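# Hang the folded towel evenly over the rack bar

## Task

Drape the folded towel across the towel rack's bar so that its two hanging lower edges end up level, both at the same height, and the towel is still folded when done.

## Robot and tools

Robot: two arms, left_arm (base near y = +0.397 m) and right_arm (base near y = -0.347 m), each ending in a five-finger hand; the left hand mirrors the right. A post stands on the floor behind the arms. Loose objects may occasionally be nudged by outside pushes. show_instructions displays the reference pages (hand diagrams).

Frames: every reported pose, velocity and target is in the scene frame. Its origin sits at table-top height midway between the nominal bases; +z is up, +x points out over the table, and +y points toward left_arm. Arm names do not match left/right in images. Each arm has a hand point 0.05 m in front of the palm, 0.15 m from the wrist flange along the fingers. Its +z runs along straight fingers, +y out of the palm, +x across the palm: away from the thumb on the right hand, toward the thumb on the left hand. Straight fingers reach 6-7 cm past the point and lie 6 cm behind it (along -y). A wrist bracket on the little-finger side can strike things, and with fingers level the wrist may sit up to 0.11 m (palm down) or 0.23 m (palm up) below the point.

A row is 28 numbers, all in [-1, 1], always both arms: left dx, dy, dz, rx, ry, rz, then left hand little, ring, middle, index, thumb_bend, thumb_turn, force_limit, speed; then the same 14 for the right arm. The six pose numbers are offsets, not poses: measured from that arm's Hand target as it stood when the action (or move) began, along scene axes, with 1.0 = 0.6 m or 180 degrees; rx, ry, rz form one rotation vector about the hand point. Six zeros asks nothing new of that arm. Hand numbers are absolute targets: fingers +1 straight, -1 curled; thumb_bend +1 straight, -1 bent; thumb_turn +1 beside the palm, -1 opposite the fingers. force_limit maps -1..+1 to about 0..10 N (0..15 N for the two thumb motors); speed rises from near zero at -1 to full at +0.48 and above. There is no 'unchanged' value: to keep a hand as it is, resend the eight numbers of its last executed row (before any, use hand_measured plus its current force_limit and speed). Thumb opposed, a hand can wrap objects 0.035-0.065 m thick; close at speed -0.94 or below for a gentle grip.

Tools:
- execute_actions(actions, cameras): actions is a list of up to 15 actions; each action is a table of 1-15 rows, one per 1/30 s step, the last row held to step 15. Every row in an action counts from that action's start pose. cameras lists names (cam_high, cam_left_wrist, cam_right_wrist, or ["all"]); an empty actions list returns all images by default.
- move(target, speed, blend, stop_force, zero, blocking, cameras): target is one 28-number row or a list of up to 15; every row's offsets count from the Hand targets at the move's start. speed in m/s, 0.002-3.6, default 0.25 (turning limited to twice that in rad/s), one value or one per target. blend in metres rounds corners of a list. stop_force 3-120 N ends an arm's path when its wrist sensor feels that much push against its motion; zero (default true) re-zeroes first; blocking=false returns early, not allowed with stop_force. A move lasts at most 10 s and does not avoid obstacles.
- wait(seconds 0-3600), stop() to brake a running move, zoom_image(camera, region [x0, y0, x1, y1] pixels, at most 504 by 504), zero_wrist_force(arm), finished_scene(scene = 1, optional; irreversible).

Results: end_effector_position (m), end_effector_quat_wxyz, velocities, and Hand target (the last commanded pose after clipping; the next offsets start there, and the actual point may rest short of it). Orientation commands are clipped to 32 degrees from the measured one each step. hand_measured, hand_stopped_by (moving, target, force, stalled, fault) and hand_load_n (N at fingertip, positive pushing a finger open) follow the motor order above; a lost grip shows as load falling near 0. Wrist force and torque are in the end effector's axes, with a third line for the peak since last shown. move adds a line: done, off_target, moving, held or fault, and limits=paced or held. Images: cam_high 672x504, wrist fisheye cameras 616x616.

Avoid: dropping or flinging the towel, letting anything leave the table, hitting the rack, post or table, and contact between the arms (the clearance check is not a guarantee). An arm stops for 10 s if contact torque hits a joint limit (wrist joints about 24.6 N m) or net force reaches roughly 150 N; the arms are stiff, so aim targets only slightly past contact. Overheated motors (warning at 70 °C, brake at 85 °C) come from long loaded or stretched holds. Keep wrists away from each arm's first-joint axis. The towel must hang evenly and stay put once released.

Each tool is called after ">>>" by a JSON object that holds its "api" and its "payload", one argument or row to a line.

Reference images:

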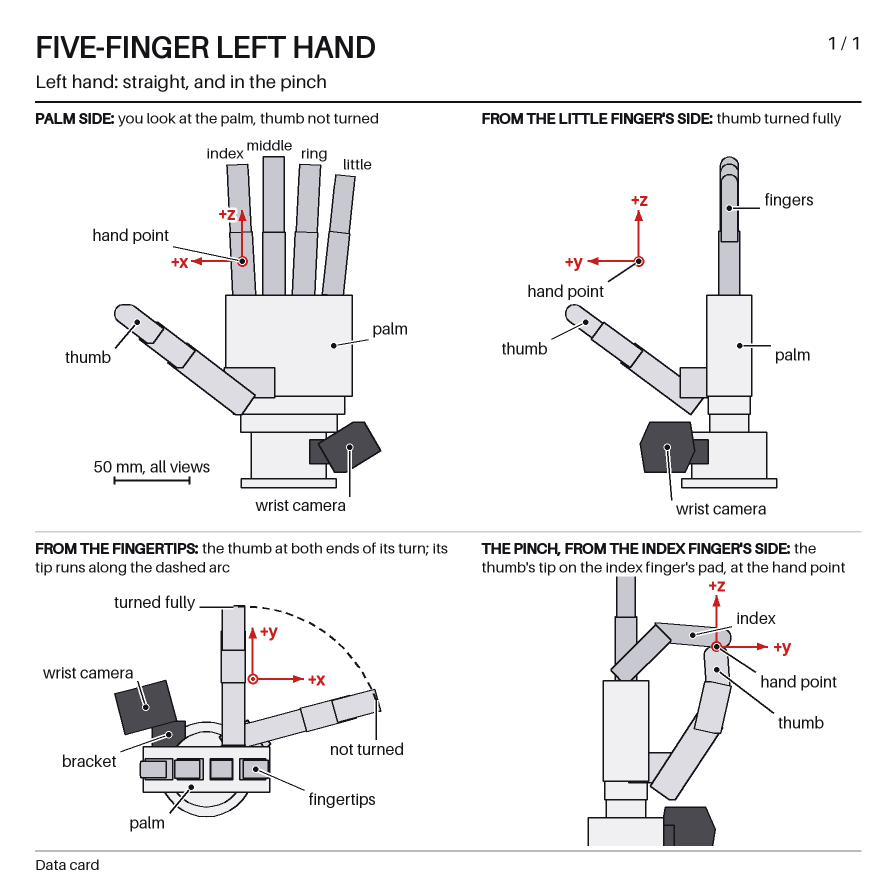

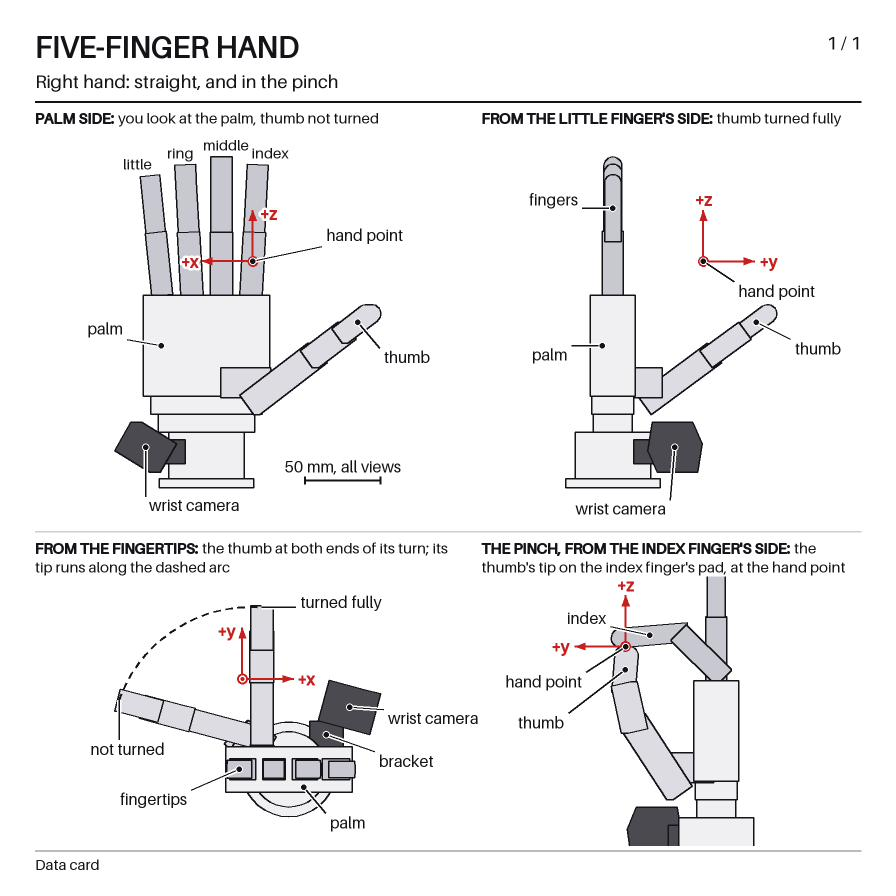

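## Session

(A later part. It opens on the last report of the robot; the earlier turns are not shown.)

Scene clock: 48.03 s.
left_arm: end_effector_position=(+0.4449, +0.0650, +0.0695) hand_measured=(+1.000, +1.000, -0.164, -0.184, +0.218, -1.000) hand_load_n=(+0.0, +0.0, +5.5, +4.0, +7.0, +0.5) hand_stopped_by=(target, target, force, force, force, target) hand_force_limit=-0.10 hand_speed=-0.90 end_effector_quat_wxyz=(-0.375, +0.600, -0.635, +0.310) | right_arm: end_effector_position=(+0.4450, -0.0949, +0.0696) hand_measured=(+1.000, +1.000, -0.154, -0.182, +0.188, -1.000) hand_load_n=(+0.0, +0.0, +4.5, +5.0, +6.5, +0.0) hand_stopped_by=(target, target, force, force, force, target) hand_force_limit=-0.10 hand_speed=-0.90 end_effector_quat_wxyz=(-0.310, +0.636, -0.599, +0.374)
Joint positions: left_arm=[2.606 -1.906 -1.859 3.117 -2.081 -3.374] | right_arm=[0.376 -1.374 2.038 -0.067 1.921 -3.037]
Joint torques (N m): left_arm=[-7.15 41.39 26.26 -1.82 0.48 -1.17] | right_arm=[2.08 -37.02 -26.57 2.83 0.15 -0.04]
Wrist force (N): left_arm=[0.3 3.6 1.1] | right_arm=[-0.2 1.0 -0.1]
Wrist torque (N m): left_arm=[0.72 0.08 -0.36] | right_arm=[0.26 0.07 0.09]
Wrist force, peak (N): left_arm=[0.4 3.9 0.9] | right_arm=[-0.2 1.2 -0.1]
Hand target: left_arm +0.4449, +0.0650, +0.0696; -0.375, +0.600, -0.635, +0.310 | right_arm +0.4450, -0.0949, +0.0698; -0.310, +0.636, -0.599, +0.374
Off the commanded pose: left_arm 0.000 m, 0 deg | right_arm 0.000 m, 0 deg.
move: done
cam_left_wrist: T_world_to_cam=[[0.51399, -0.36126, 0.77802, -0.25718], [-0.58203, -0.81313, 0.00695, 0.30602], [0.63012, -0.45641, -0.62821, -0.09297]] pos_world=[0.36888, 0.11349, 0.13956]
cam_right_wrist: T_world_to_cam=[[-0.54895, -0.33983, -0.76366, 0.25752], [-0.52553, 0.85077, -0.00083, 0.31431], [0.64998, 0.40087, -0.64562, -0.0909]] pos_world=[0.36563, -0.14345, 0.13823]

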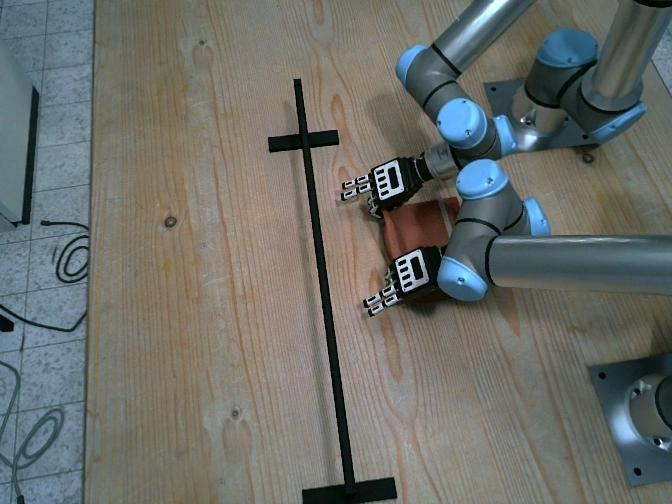

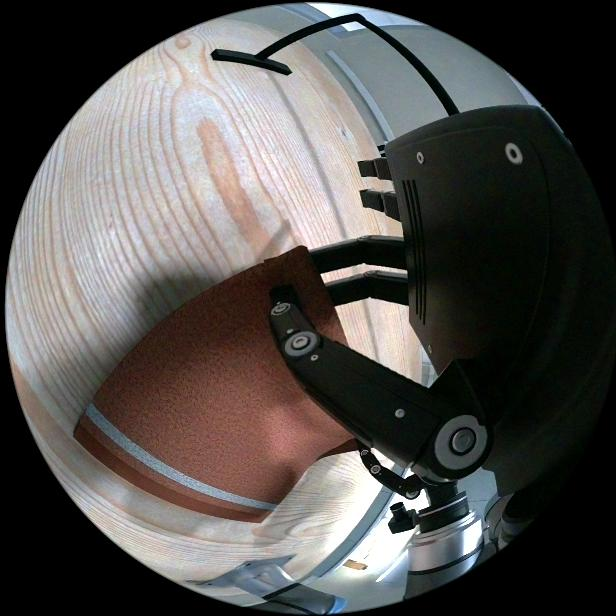

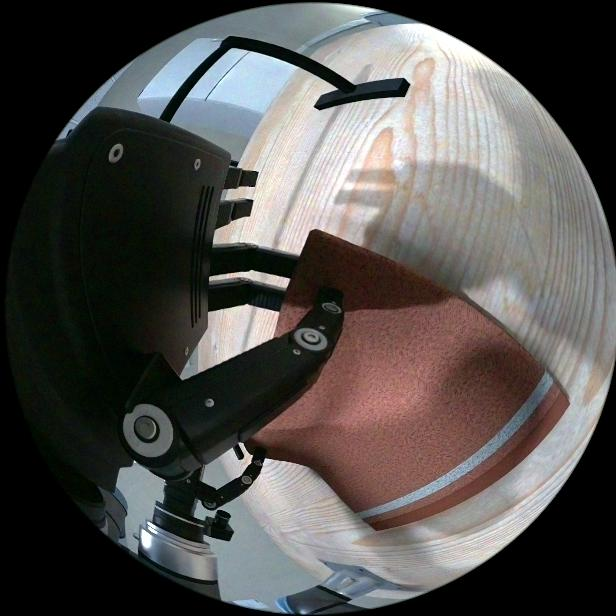

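>>> {"api": "move", "payload": {
  "target": [
    [-0.035,0,0.2173,-0.0368,-0.1768,-0.0244,1,1,-0.35,-0.35,-0.2,-1,-0.1,-0.9,-0.0483,0,0.217,0.0281,-0.1782,-0.0058,1,1,-0.35,-0.35,-0.2,-1,-0.1,-0.9],
    [-0.035,0,0.6507,-0.0368,-0.1768,-0.0244,1,1,-0.35,-0.35,-0.2,-1,-0.1,-0.9,-0.0483,0,0.6503,0.0281,-0.1782,-0.0058,1,1,-0.35,-0.35,-0.2,-1,-0.1,-0.9]
  ],
  "speed": 0.12,
  "blend": 0.02,
  "cameras": ["all"]
}}

Scene clock: 54.50 s.
left_arm: end_effector_position=(+0.4239, +0.0650, +0.4599) hand_measured=(+1.000, +1.000, -0.164, -0.184, +0.218, -1.000) hand_load_n=(+0.0, +0.0, +5.5, +3.5, +7.0, +0.0) hand_stopped_by=(target, target, force, force, force, target) hand_force_limit=-0.10 hand_speed=-0.90 end_effector_quat_wxyz=(+0.487, -0.488, +0.512, -0.512) | right_arm: end_effector_position=(+0.4161, -0.0949, +0.4598) hand_measured=(+1.000, +1.000, -0.154, -0.182, +0.188, -1.000) hand_load_n=(+0.0, +0.0, +5.0, +4.5, +6.5, +0.0) hand_stopped_by=(target, target, force, force, force, target) hand_force_limit=-0.10 hand_speed=-0.90 end_effector_quat_wxyz=(+0.487, -0.489, +0.512, -0.512)
Joint positions: left_arm=[2.543 -1.392 -1.65 3.042 -2.131 -3.143] | right_arm=[0.488 -1.888 1.752 0.138 2.082 -3.142]
Joint torques (N m): left_arm=[8.93 5.49 30.08 -0.24 -1.54 -2.62] | right_arm=[-8.57 -1.72 -31.21 0.87 1.32 2.55]
Wrist force (N): left_arm=[0.0 3.5 0.5] | right_arm=[0.0 1.3 -0.3]
Wrist torque (N m): left_arm=[0.67 0.04 -0.24] | right_arm=[0.19 0.05 -0.09]
Wrist force, peak (N): left_arm=[0.2 4.3 0.8] | right_arm=[-0.2 1.7 -0.7]
Hand target: left_arm +0.4239, +0.0650, +0.4600; +0.487, -0.488, +0.512, -0.512 | right_arm +0.4161, -0.0949, +0.4599; +0.487, -0.489, +0.512, -0.512
Off the commanded pose: left_arm 0.000 m, 0 deg | right_arm 0.000 m, 0 deg.
move: done
cam_left_wrist: T_world_to_cam=[[-0.00772, -0.27767, 0.96064, -0.41842], [-0.58099, -0.78065, -0.23031, 0.39769], [0.81388, -0.5599, -0.1553, -0.12317]] pos_world=[0.32807, 0.12531, 0.47442]
cam_right_wrist: T_world_to_cam=[[-0.0571, -0.25566, -0.96508, 0.43557], [-0.45061, 0.86919, -0.20359, 0.36323], [0.89089, 0.42325, -0.16484, -0.13927]] pos_world=[0.31262, -0.14542, 0.47136]

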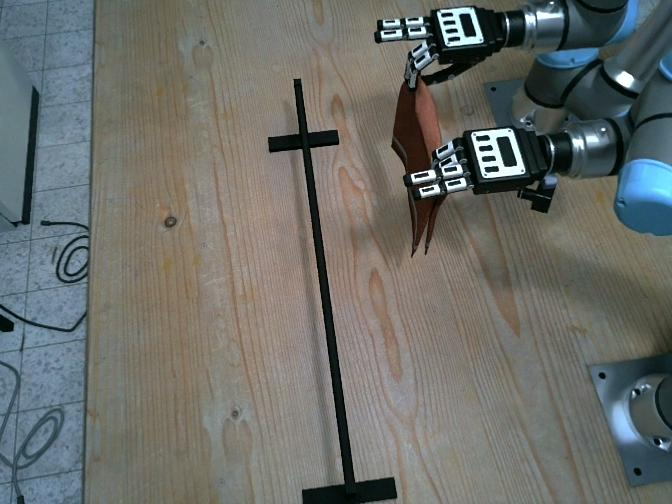

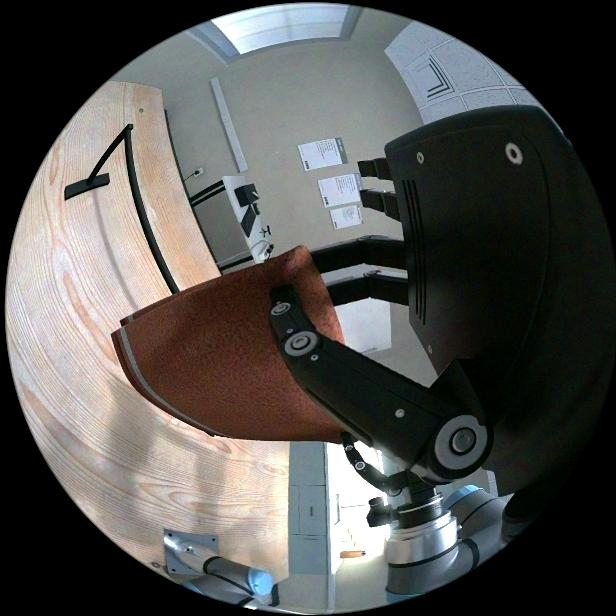

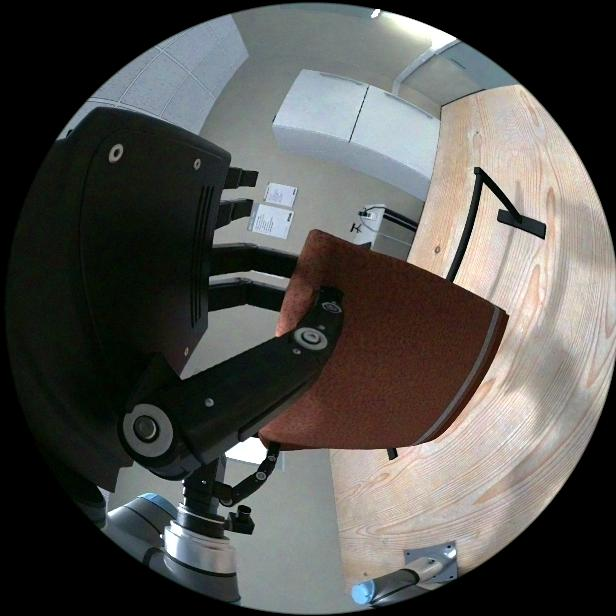

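>>> {"api": "zoom_image", "payload": {
  "camera": "cam_high",
  "region": [350, 40, 500, 280]
}}

>>> {"api": "zoom_image", "payload": {
  "camera": "cam_left_wrist",
  "region": [90, 220, 370, 460]
}}

Scaled by 2.100 from the camera's image (finer frame: 960x720).

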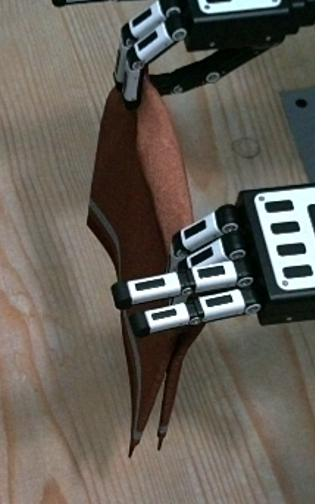

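Scaled by 1.800 from the camera's image (finer frame: 880x880).

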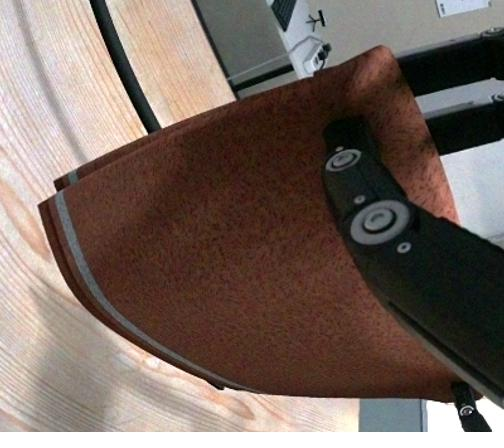

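>>> {"api": "move", "payload": {
  "target": [
    [0,0,0.05,0,0,0,-1,-1,-0.35,-0.35,-0.2,-1,-0.1,-0.3,0,0,0.05,0,0,0,-1,-1,-0.35,-0.35,-0.2,-1,-0.1,-0.3],
    [0.3833,0,0.05,0,0,0,-1,-1,-0.35,-0.35,-0.2,-1,-0.1,-0.3,0.3833,0,0.05,0,0,0,-1,-1,-0.35,-0.35,-0.2,-1,-0.1,-0.3]
  ],
  "speed": [0.05, 0.1],
  "blend": 0.0,
  "cameras": ["all"]
}}

>>> {"api": "zoom_image", "payload": {
  "camera": "cam_high",
  "region": [200, 10, 400, 280]
}}

Scene clock: 59.10 s.
left_arm: end_effector_position=(+0.6538, +0.0650, +0.4900) hand_measured=(-1.000, -1.000, -0.164, -0.184, +0.218, -1.000) hand_load_n=(+0.0, +0.0, +5.5, +3.5, +7.0, +0.0) hand_stopped_by=(target, target, force, force, force, target) hand_force_limit=-0.10 hand_speed=-0.30 end_effector_quat_wxyz=(+0.487, -0.488, +0.512, -0.512) | right_arm: end_effector_position=(+0.6459, -0.0950, +0.4899) hand_measured=(-1.000, -1.000, -0.154, -0.182, +0.188, -1.000) hand_load_n=(+0.0, +0.0, +5.5, +4.5, +6.0, +0.0) hand_stopped_by=(target, target, force, force, force, target) hand_force_limit=-0.10 hand_speed=-0.30 end_effector_quat_wxyz=(+0.487, -0.489, +0.512, -0.512)
Joint positions: left_arm=[2.808 -1.809 -1.142 2.951 -1.866 -3.143] | right_arm=[0.261 -1.438 1.269 0.171 1.856 -3.143]
Joint torques (N m): left_arm=[10.02 25.61 31.72 0.12 1.71 -2.64] | right_arm=[-9.98 -23.64 -31.35 0.86 -1.18 1.39]
Wrist force (N): left_arm=[-0.1 3.6 -0.3] | right_arm=[-0.2 1.5 -0.2]
Wrist torque (N m): left_arm=[0.71 0.07 -0.26] | right_arm=[0.20 0.08 0.00]
Wrist force, peak (N): left_arm=[0.0 4.1 0.5] | right_arm=[0.0 2.0 -0.4]
Hand target: left_arm +0.6539, +0.0650, +0.4900; +0.487, -0.488, +0.512, -0.512 | right_arm +0.6460, -0.0949, +0.4899; +0.487, -0.489, +0.512, -0.512
Off the commanded pose: left_arm 0.000 m, 0 deg | right_arm 0.000 m, 0 deg.
move: done
cam_left_wrist: T_world_to_cam=[[-0.00764, -0.27772, 0.96063, -0.4456], [-0.581, -0.78064, -0.23031, 0.5382], [0.81386, -0.55989, -0.1554, -0.30555]] pos_world=[0.55797, 0.12531, 0.50452]
cam_right_wrist: T_world_to_cam=[[-0.05718, -0.25572, -0.96506, 0.47777], [-0.45063, 0.86918, -0.20361, 0.47297], [0.89088, 0.42324, -0.16493, -0.33907]] pos_world=[0.54252, -0.14542, 0.50146]

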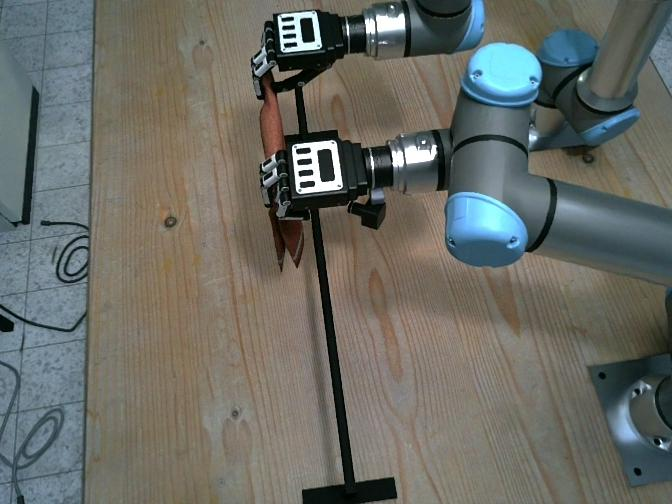

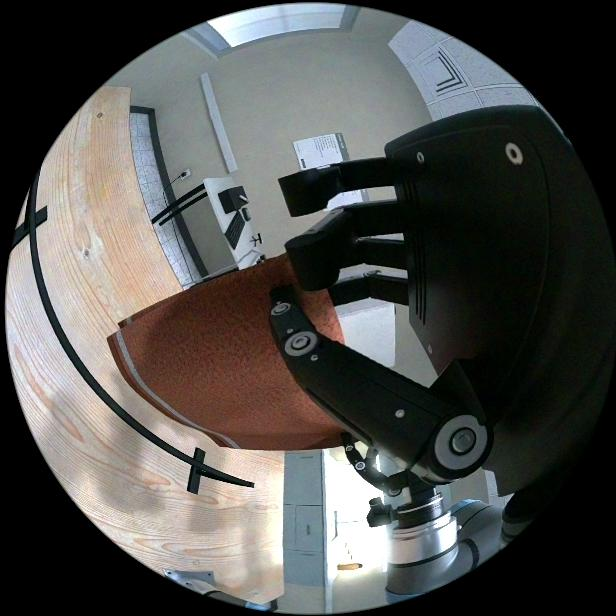

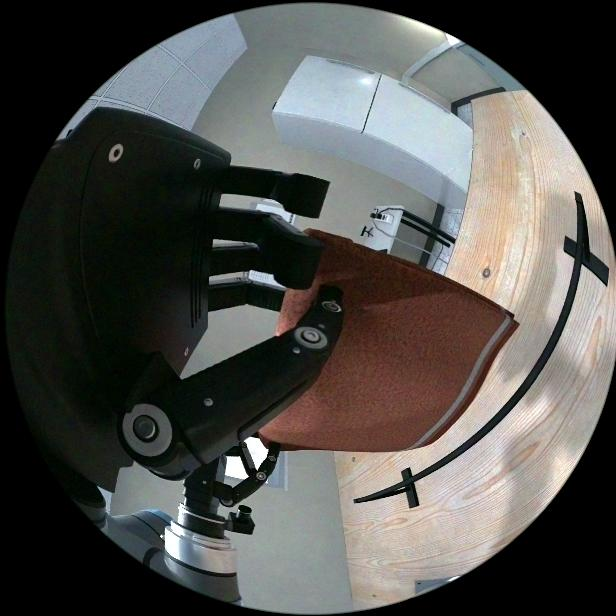

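Scaled by 1.867 from the camera's image (finer frame: 960x720).

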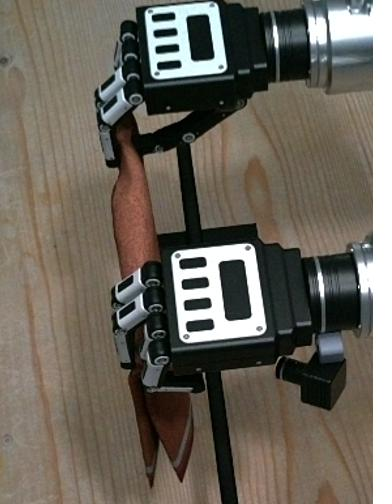

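>>> {"api": "move", "payload": {
  "target": [
    [0,0,-0.2667,0,0,0,-1,-1,-0.35,-0.35,-0.2,-1,-0.1,-0.3,0,0,-0.2667,0,0,0,-1,-1,-0.35,-0.35,-0.2,-1,-0.1,-0.3],
    [-0.0833,0,-0.2667,0,0,0,-1,-1,-0.35,-0.35,-0.2,-1,-0.1,-0.3,-0.0833,0,-0.2667,0,0,0,-1,-1,-0.35,-0.35,-0.2,-1,-0.1,-0.3]
  ],
  "speed": [0.1, 0.06],
  "blend": 0.01,
  "cameras": ["all"]
}}

>>> {"api": "zoom_image", "payload": {
  "camera": "cam_high",
  "region": [200, 10, 400, 280]
}}

>>> {"api": "zoom_image", "payload": {
  "camera": "cam_left_wrist",
  "region": [20, 220, 370, 520]
}}

Scene clock: 63.23 s.
left_arm: end_effector_position=(+0.6041, +0.0650, +0.3300) hand_measured=(-1.000, -1.000, -0.164, -0.184, +0.218, -1.000) hand_load_n=(+0.0, +0.0, +5.5, +4.0, +7.0, +0.0) hand_stopped_by=(target, target, force, force, force, target) hand_force_limit=-0.10 hand_speed=-0.30 end_effector_quat_wxyz=(+0.487, -0.488, +0.512, -0.512) | right_arm: end_effector_position=(+0.5962, -0.0949, +0.3299) hand_measured=(-1.000, -1.000, -0.154, -0.182, +0.188, -1.000) hand_load_n=(+0.0, +0.0, +5.5, +4.5, +6.0, -0.5) hand_stopped_by=(target, target, force, force, force, target) hand_force_limit=-0.10 hand_speed=-0.30 end_effector_quat_wxyz=(+0.487, -0.489, +0.512, -0.512)
Joint positions: left_arm=[2.77 -1.719 -1.662 3.381 -1.905 -3.143] | right_arm=[0.291 -1.527 1.777 -0.249 1.885 -3.143]
Joint torques (N m): left_arm=[-9.06 38.23 16.26 3.02 -1.46 2.55] | right_arm=[11.3 -32.27 -10.18 -3.73 1.2 -2.24]
Wrist force (N): left_arm=[0.6 3.7 0.4] | right_arm=[0.0 1.4 0.0]
Wrist torque (N m): left_arm=[0.68 -0.06 -0.23] | right_arm=[0.22 0.02 -0.06]
Wrist force, peak (N): left_arm=[0.4 4.1 0.2] | right_arm=[-0.1 2.1 0.1]
Hand target: left_arm +0.6039, +0.0650, +0.3300; +0.487, -0.488, +0.512, -0.512 | right_arm +0.5961, -0.0949, +0.3299; +0.487, -0.489, +0.512, -0.512
Off the commanded pose: left_arm 0.000 m, 0 deg | right_arm 0.000 m, 0 deg.
move: done
cam_left_wrist: T_world_to_cam=[[-0.00764, -0.27772, 0.96063, -0.2923], [-0.581, -0.78064, -0.23031, 0.47234], [0.81386, -0.55989, -0.1554, -0.28994]] pos_world=[0.50817, 0.12521, 0.34452]
cam_right_wrist: T_world_to_cam=[[-0.05723, -0.25561, -0.96508, 0.32056], [-0.45062, 0.86921, -0.2035, 0.41792], [0.89088, 0.42324, -0.16493, -0.32109]] pos_world=[0.49272, -0.14542, 0.34146]

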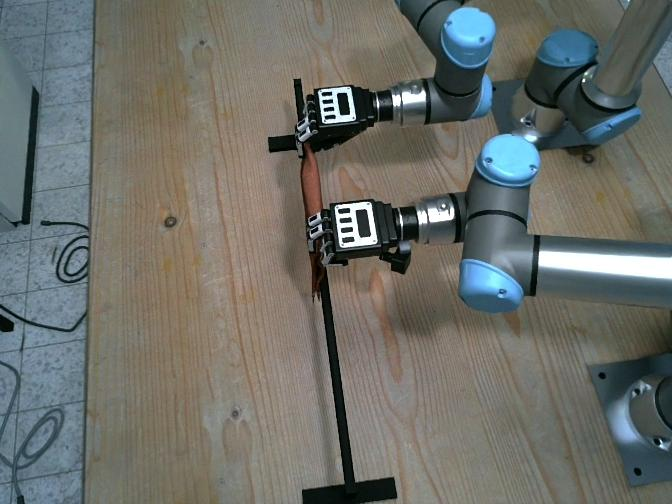

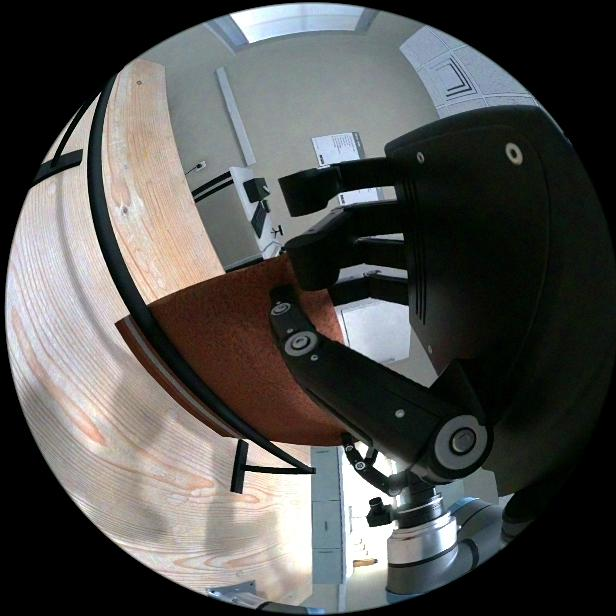

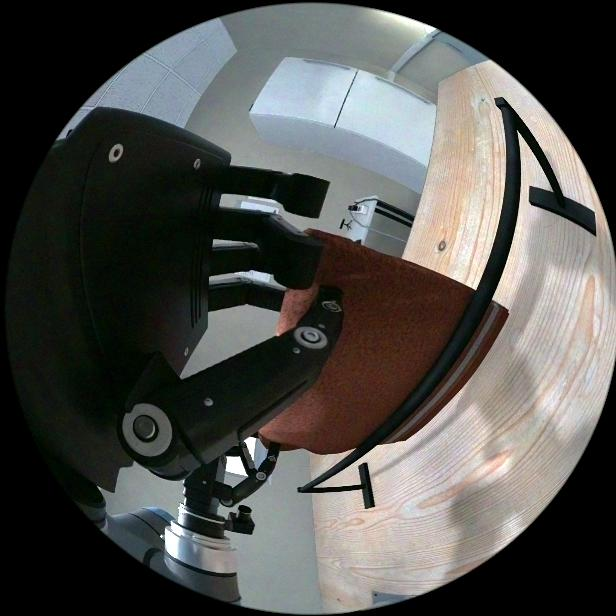

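Scaled by 1.867 from the camera's image (finer frame: 960x720).

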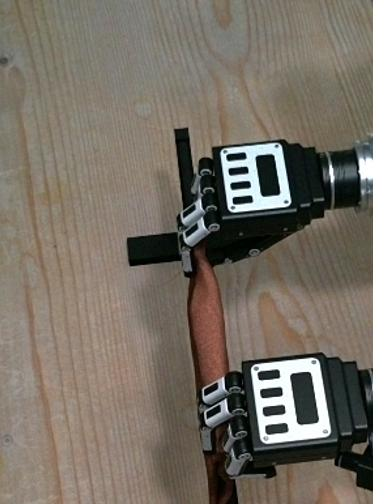

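Scaled by 1.440 from the camera's image (finer frame: 880x880).

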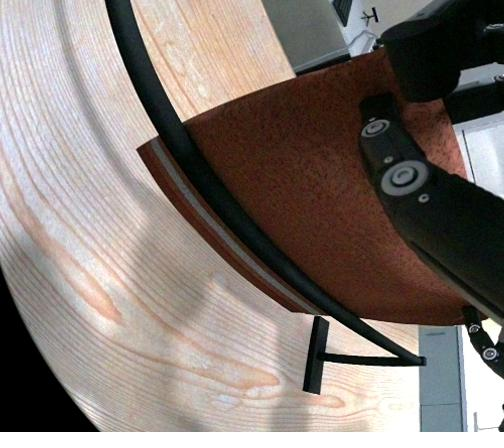

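>>> {"api": "move", "payload": {
  "target": [
    [-0.0858,0,-0.0433,0,0,0,-1,-1,-0.35,-0.35,-0.2,-1,-0.1,-0.3,-0.0858,0,-0.0433,0,0,0,-1,-1,-0.35,-0.35,-0.2,-1,-0.1,-0.3],
    [-0.145,0,-0.1025,0,0,0,-1,-1,-0.35,-0.35,-0.2,-1,-0.1,-0.3,-0.145,0,-0.1025,0,0,0,-1,-1,-0.35,-0.35,-0.2,-1,-0.1,-0.3],
    [-0.1617,0,-0.18,0,0,0,-1,-1,-0.35,-0.35,-0.2,-1,-0.1,-0.3,-0.1617,0,-0.18,0,0,0,-1,-1,-0.35,-0.35,-0.2,-1,-0.1,-0.3]
  ],
  "speed": 0.06,
  "blend": 0.01,
  "cameras": ["all"]
}}

>>> {"api": "zoom_image", "payload": {
  "camera": "cam_high",
  "region": [230, 80, 430, 330]
}}

>>> {"api": "zoom_image", "payload": {
  "camera": "cam_left_wrist",
  "region": [20, 220, 370, 520]
}}

Scene clock: 66.80 s.
left_arm: end_effector_position=(+0.5069, +0.0650, +0.2221) hand_measured=(-1.000, -1.000, -0.164, -0.184, +0.218, -1.000) hand_load_n=(+0.0, +0.0, +5.5, +4.0, +7.0, +0.0) hand_stopped_by=(target, target, force, force, force, target) hand_force_limit=-0.10 hand_speed=-0.30 end_effector_quat_wxyz=(+0.487, -0.488, +0.512, -0.512) | right_arm: end_effector_position=(+0.4991, -0.0949, +0.2220) hand_measured=(-1.000, -1.000, -0.154, -0.182, +0.188, -1.000) hand_load_n=(+0.0, +0.0, +5.5, +5.0, +6.0, +0.0) hand_stopped_by=(target, target, force, force, force, target) hand_force_limit=-0.10 hand_speed=-0.30 end_effector_quat_wxyz=(+0.487, -0.489, +0.512, -0.512)
Joint positions: left_arm=[2.67 -1.651 -2.038 3.689 -2.005 -3.143] | right_arm=[0.373 -1.611 2.162 -0.549 1.968 -3.142]
Joint torques (N m): left_arm=[-9.71 14.84 13.63 3.16 -1.9 2.59] | right_arm=[8.77 -11.63 -6.43 -3.57 1.45 -1.8]
Wrist force (N): left_arm=[0.1 2.5 0.4] | right_arm=[-0.1 0.8 -0.3]
Wrist torque (N m): left_arm=[0.60 0.02 -0.18] | right_arm=[0.19 0.06 -0.07]
Wrist force, peak (N): left_arm=[0.2 4.1 0.4] | right_arm=[0.0 1.7 0.2]
Hand target: left_arm +0.5069, +0.0650, +0.2220; +0.487, -0.488, +0.512, -0.512 | right_arm +0.4990, -0.0949, +0.2219; +0.487, -0.489, +0.512, -0.512
Off the commanded pose: left_arm 0.000 m, 0 deg | right_arm 0.000 m, 0 deg.
move: done
cam_left_wrist: T_world_to_cam=[[-0.00764, -0.27772, 0.96063, -0.18939], [-0.581, -0.78064, -0.23031, 0.39107], [0.81386, -0.55989, -0.1554, -0.22768]] pos_world=[0.41107, 0.12521, 0.23662]
cam_right_wrist: T_world_to_cam=[[-0.05723, -0.25561, -0.96508, 0.21087], [-0.45062, 0.86921, -0.2035, 0.3522], [0.89088, 0.42324, -0.16493, -0.25238]] pos_world=[0.39562, -0.14542, 0.23356]

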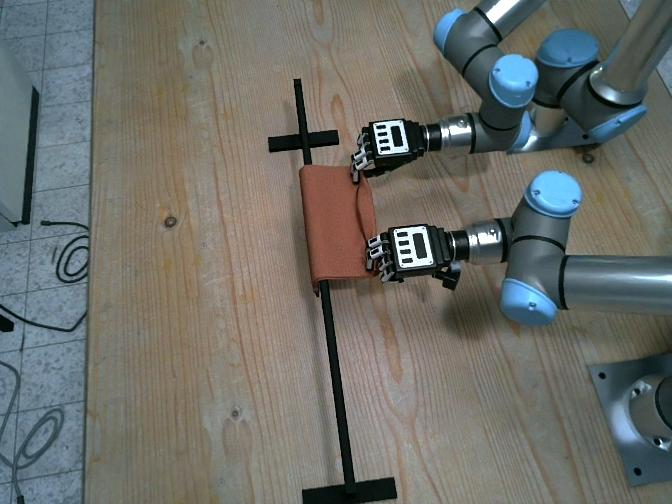

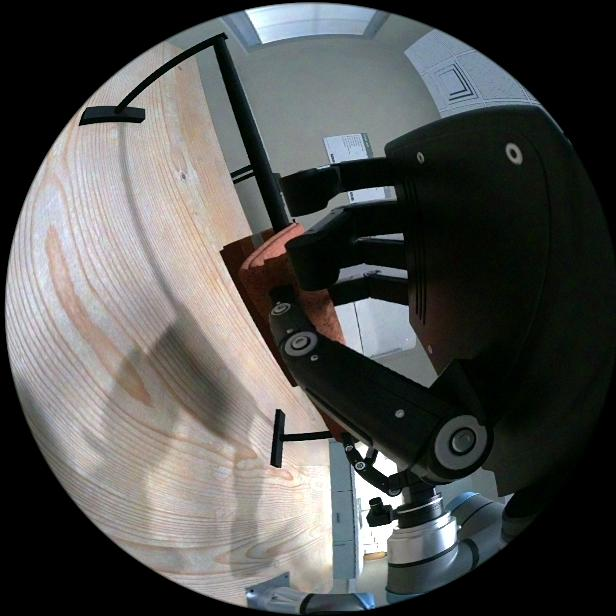

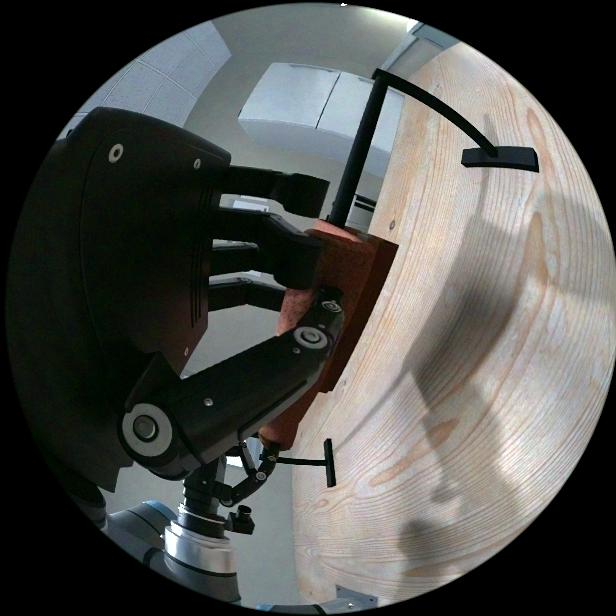

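Scaled by 2.016 from the camera's image (finer frame: 960x720).

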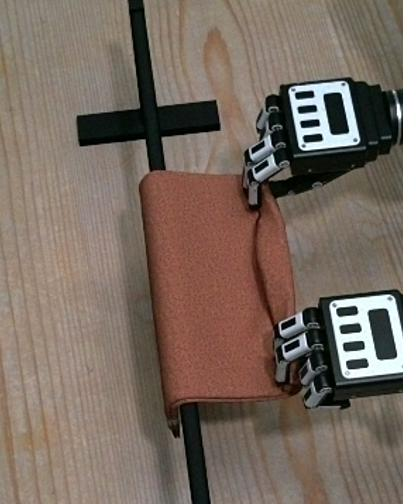

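Scaled by 1.440 from the camera's image (finer frame: 880x880).

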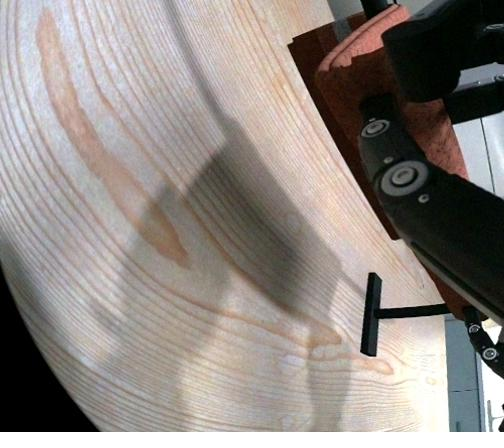

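>>> {"api": "move", "payload": {
  "target": [
    [0.0233,0,-0.0767,0,0,0,-1,-1,-0.35,-0.35,-0.2,-1,-0.1,-0.3,0.0233,0,-0.0767,0,0,0,-1,-1,-0.35,-0.35,-0.2,-1,-0.1,-0.3],
    [0.085,0,-0.124,0,0,0,-1,-1,-0.35,-0.35,-0.2,-1,-0.1,-0.3,0.085,0,-0.124,0,0,0,-1,-1,-0.35,-0.35,-0.2,-1,-0.1,-0.3]
  ],
  "speed": 0.05,
  "blend": 0.01,
  "cameras": ["all"]
}}

>>> {"api": "zoom_image", "payload": {
  "camera": "cam_high",
  "region": [230, 80, 430, 330]
}}

>>> {"api": "zoom_image", "payload": {
  "camera": "cam_left_wrist",
  "region": [120, 180, 420, 480]
}}

>>> {"api": "zoom_image", "payload": {
  "camera": "cam_right_wrist",
  "region": [200, 180, 500, 480]
}}

Scene clock: 69.57 s.
left_arm: end_effector_position=(+0.5578, +0.0650, +0.1477) hand_measured=(-1.000, -1.000, -0.164, -0.184, +0.218, -1.000) hand_load_n=(+0.0, +0.0, +5.0, +3.5, +7.0, +0.0) hand_stopped_by=(target, target, force, force, force, target) hand_force_limit=-0.10 hand_speed=-0.30 end_effector_quat_wxyz=(+0.487, -0.488, +0.512, -0.512) | right_arm: end_effector_position=(+0.5499, -0.0950, +0.1476) hand_measured=(-1.000, -1.000, -0.154, -0.182, +0.188, -1.000) hand_load_n=(+0.0, +0.0, +5.5, +4.5, +6.0, -0.5) hand_stopped_by=(target, target, force, force, force, target) hand_force_limit=-0.10 hand_speed=-0.30 end_effector_quat_wxyz=(+0.487, -0.489, +0.512, -0.512)
Joint positions: left_arm=[2.727 -1.848 -2.03 3.879 -1.947 -3.143] | right_arm=[0.325 -1.388 2.158 -0.768 1.92 -3.143]
Joint torques (N m): left_arm=[10.93 21.66 25.6 2.81 1.47 2.92] | right_arm=[-10.97 -20.23 -24.24 -3.78 -1.44 -2.25]
Wrist force (N): left_arm=[0.3 3.4 0.0] | right_arm=[0.3 1.0 -0.7]
Wrist torque (N m): left_arm=[0.70 0.01 -0.23] | right_arm=[0.22 0.02 -0.06]
Wrist force, peak (N): left_arm=[0.3 3.5 0.4] | right_arm=[0.2 1.3 -0.5]
Hand target: left_arm +0.5579, +0.0650, +0.1476; +0.487, -0.488, +0.512, -0.512 | right_arm +0.5500, -0.0949, +0.1475; +0.487, -0.489, +0.512, -0.512
Off the commanded pose: left_arm 0.000 m, 0 deg | right_arm 0.000 m, 0 deg.
move: done
cam_left_wrist: T_world_to_cam=[[-0.00764, -0.27772, 0.96063, -0.11753], [-0.581, -0.78064, -0.23031, 0.40351], [0.81386, -0.55989, -0.1554, -0.28066]] pos_world=[0.46197, 0.12521, 0.16222]
cam_right_wrist: T_world_to_cam=[[-0.05723, -0.25561, -0.96508, 0.14199], [-0.45062, 0.86921, -0.2035, 0.36], [0.89088, 0.42324, -0.16493, -0.31]] pos_world=[0.44652, -0.14542, 0.15916]

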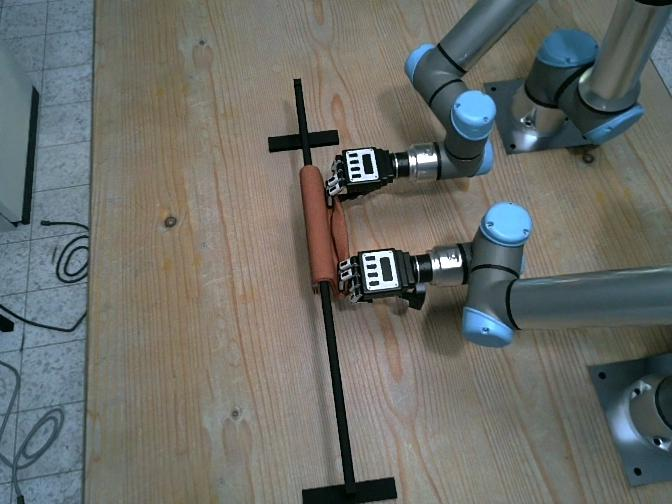

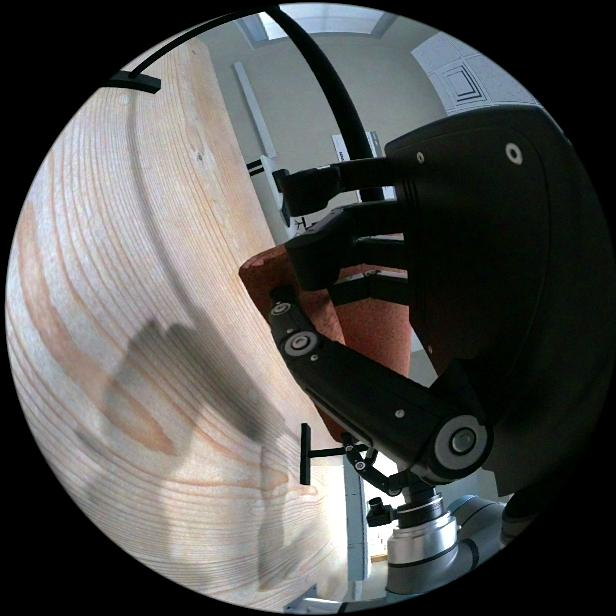

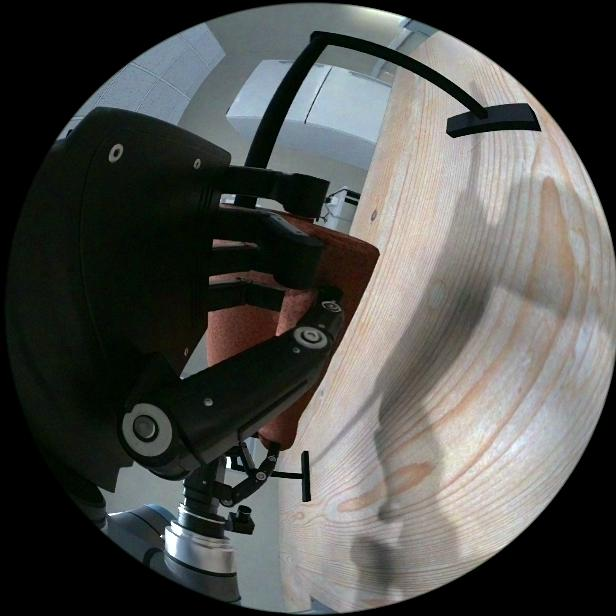

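Scaled by 2.016 from the camera's image (finer frame: 960x720).

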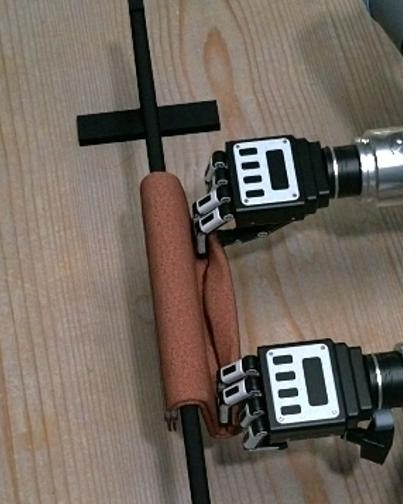

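Scaled by 1.680 from the camera's image (finer frame: 880x880).

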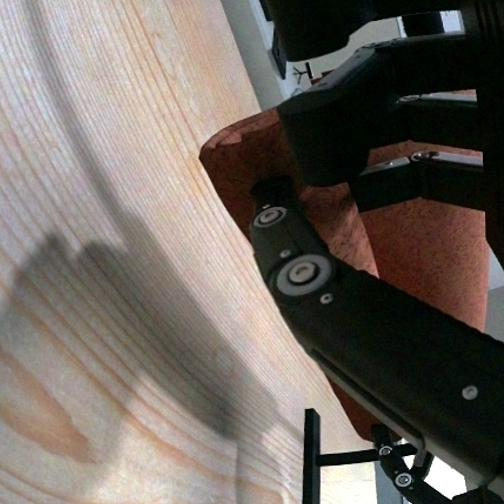

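Scaled by 1.680 from the camera's image (finer frame: 880x880).

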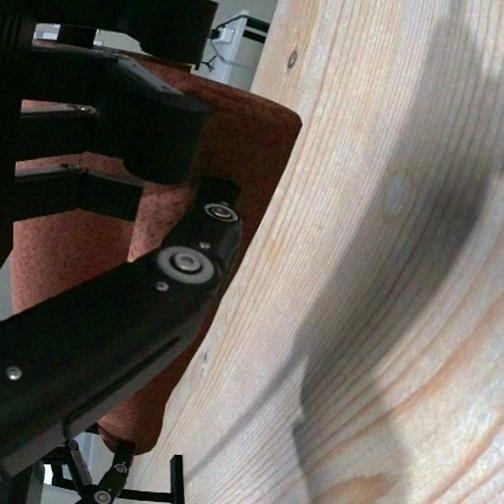

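>>> {"api": "zoom_image", "payload": {
  "camera": "cam_high",
  "region": [290, 240, 370, 320]
}}

Scaled by 6.300 from the camera's image (finer frame: 960x720).

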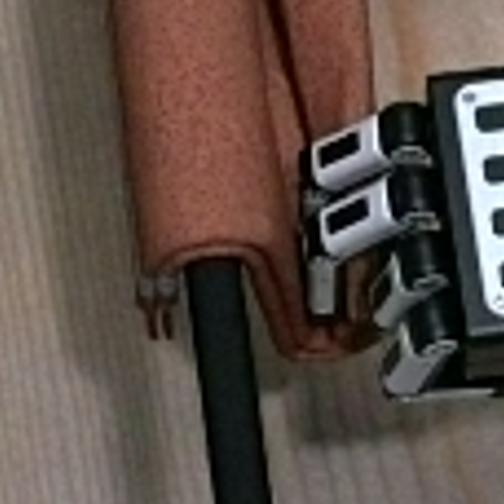

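>>> {"api": "move", "payload": {
  "target": [
    [-0.0617,0,0.0707,0,0,0,-1,-1,-0.35,-0.35,-0.2,-1,-0.1,-0.3,-0.0617,0,0.0707,0,0,0,-1,-1,-0.35,-0.35,-0.2,-1,-0.1,-0.3],
    [-0.0783,0,0.1457,0,0,0,-1,-1,-0.35,-0.35,-0.2,-1,-0.1,-0.3,-0.0783,0,0.1457,0,0,0,-1,-1,-0.35,-0.35,-0.2,-1,-0.1,-0.3],
    [-0.045,0,0.2373,0,0,0,-1,-1,-0.35,-0.35,-0.2,-1,-0.1,-0.3,-0.045,0,0.2373,0,0,0,-1,-1,-0.35,-0.35,-0.2,-1,-0.1,-0.3],
    [0.0217,0,0.2957,0,0,0,-1,-1,-0.35,-0.35,-0.2,-1,-0.1,-0.3,0.0217,0,0.2957,0,0,0,-1,-1,-0.35,-0.35,-0.2,-1,-0.1,-0.3],
    [0.1217,0,0.3123,0,0,0,-1,-1,-0.35,-0.35,-0.2,-1,-0.1,-0.3,0.1217,0,0.3123,0,0,0,-1,-1,-0.35,-0.35,-0.2,-1,-0.1,-0.3],
    [0.1383,0,0.274,0,0,0,-1,-1,-0.35,-0.35,-0.2,-1,-0.1,-0.3,0.1383,0,0.274,0,0,0,-1,-1,-0.35,-0.35,-0.2,-1,-0.1,-0.3]
  ],
  "speed": 0.07,
  "blend": 0.01,
  "cameras": ["all"]
}}

>>> {"api": "zoom_image", "payload": {
  "camera": "cam_high",
  "region": [240, 130, 400, 330]
}}

>>> {"api": "zoom_image", "payload": {
  "camera": "cam_left_wrist",
  "region": [20, 220, 370, 520]
}}

Scene clock: 77.43 s.
left_arm: end_effector_position=(+0.6408, +0.0650, +0.3121) hand_measured=(-1.000, -1.000, -0.164, -0.184, +0.218, -1.000) hand_load_n=(+0.0, +0.0, +5.5, +4.0, +7.0, +0.0) hand_stopped_by=(target, target, force, force, force, target) hand_force_limit=-0.10 hand_speed=-0.30 end_effector_quat_wxyz=(+0.487, -0.488, +0.512, -0.512) | right_arm: end_effector_position=(+0.6329, -0.0949, +0.3120) hand_measured=(-1.000, -1.000, -0.154, -0.182, +0.188, -1.000) hand_load_n=(+0.0, +0.5, +5.0, +5.0, +6.0, +0.0) hand_stopped_by=(target, target, force, force, force, target) hand_force_limit=-0.10 hand_speed=-0.30 end_effector_quat_wxyz=(+0.487, -0.489, +0.512, -0.512)
Joint positions: left_arm=[2.799 -1.799 -1.612 3.411 -1.876 -3.143] | right_arm=[0.268 -1.44 1.73 -0.288 1.863 -3.143]
Joint torques (N m): left_arm=[10.3 26 15.68 3.2 1.78 -1.13] | right_arm=[-10.96 -22.36 -8.07 -3.77 -1.43 1.28]
Wrist force (N): left_arm=[0.2 3.7 0.2] | right_arm=[0.3 1.8 -0.5]
Wrist torque (N m): left_arm=[0.65 -0.02 -0.29] | right_arm=[0.27 0.02 0.03]
Wrist force, peak (N): left_arm=[0.1 4.4 0.2] | right_arm=[0.2 2.0 -0.3]
Hand target: left_arm +0.6409, +0.0650, +0.3120; +0.487, -0.488, +0.512, -0.512 | right_arm +0.6330, -0.0949, +0.3119; +0.487, -0.489, +0.512, -0.512
Off the commanded pose: left_arm 0.000 m, 0 deg | right_arm 0.000 m, 0 deg.
move: done
cam_left_wrist: T_world_to_cam=[[-0.00764, -0.27772, 0.96063, -0.27483], [-0.581, -0.78064, -0.23031, 0.4896], [0.81386, -0.55989, -0.1554, -0.32267]] pos_world=[0.54497, 0.12521, 0.32662]
cam_right_wrist: T_world_to_cam=[[-0.05723, -0.25561, -0.96508, 0.3054], [-0.45062, 0.86921, -0.2035, 0.43086], [0.89088, 0.42324, -0.16493, -0.35683]] pos_world=[0.52952, -0.14542, 0.32356]

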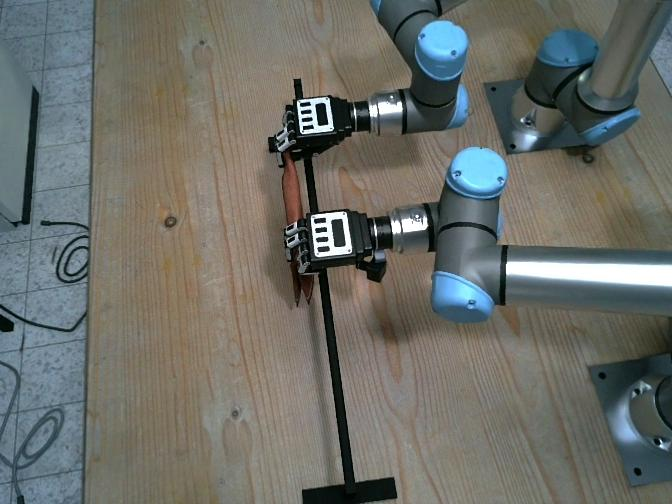

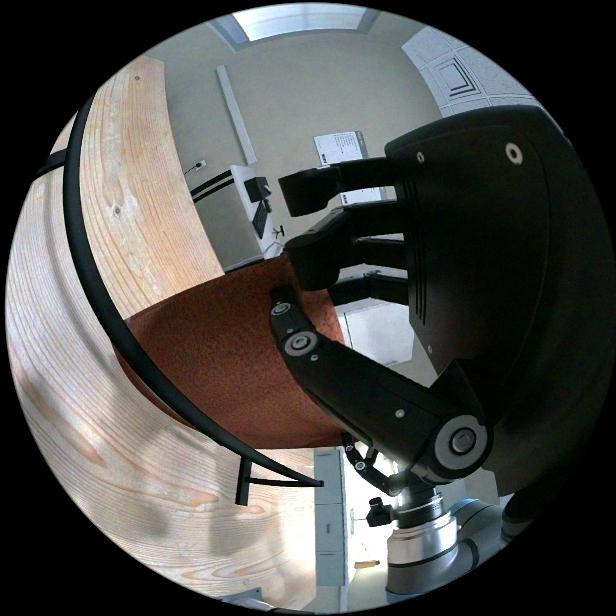

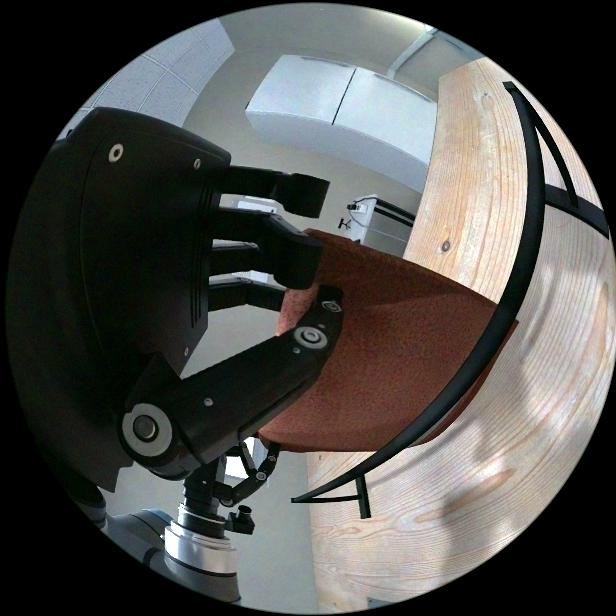

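Scaled by 2.520 from the camera's image (finer frame: 960x720).

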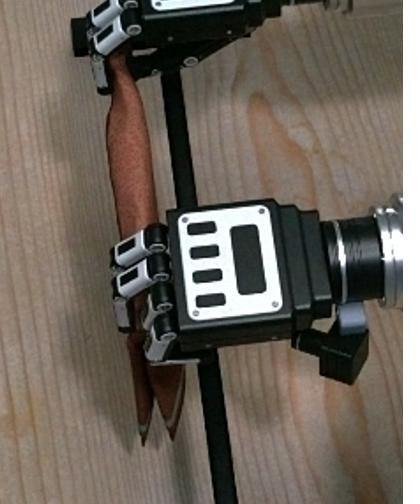

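Scaled by 1.440 from the camera's image (finer frame: 880x880).

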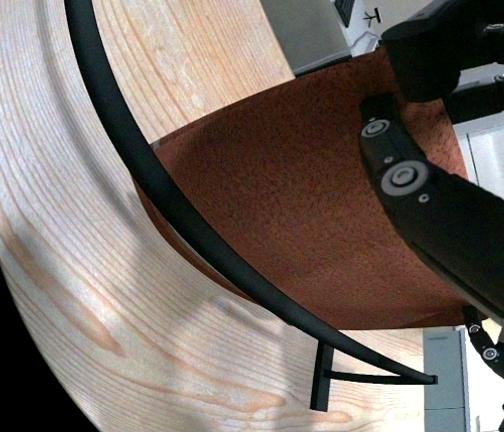

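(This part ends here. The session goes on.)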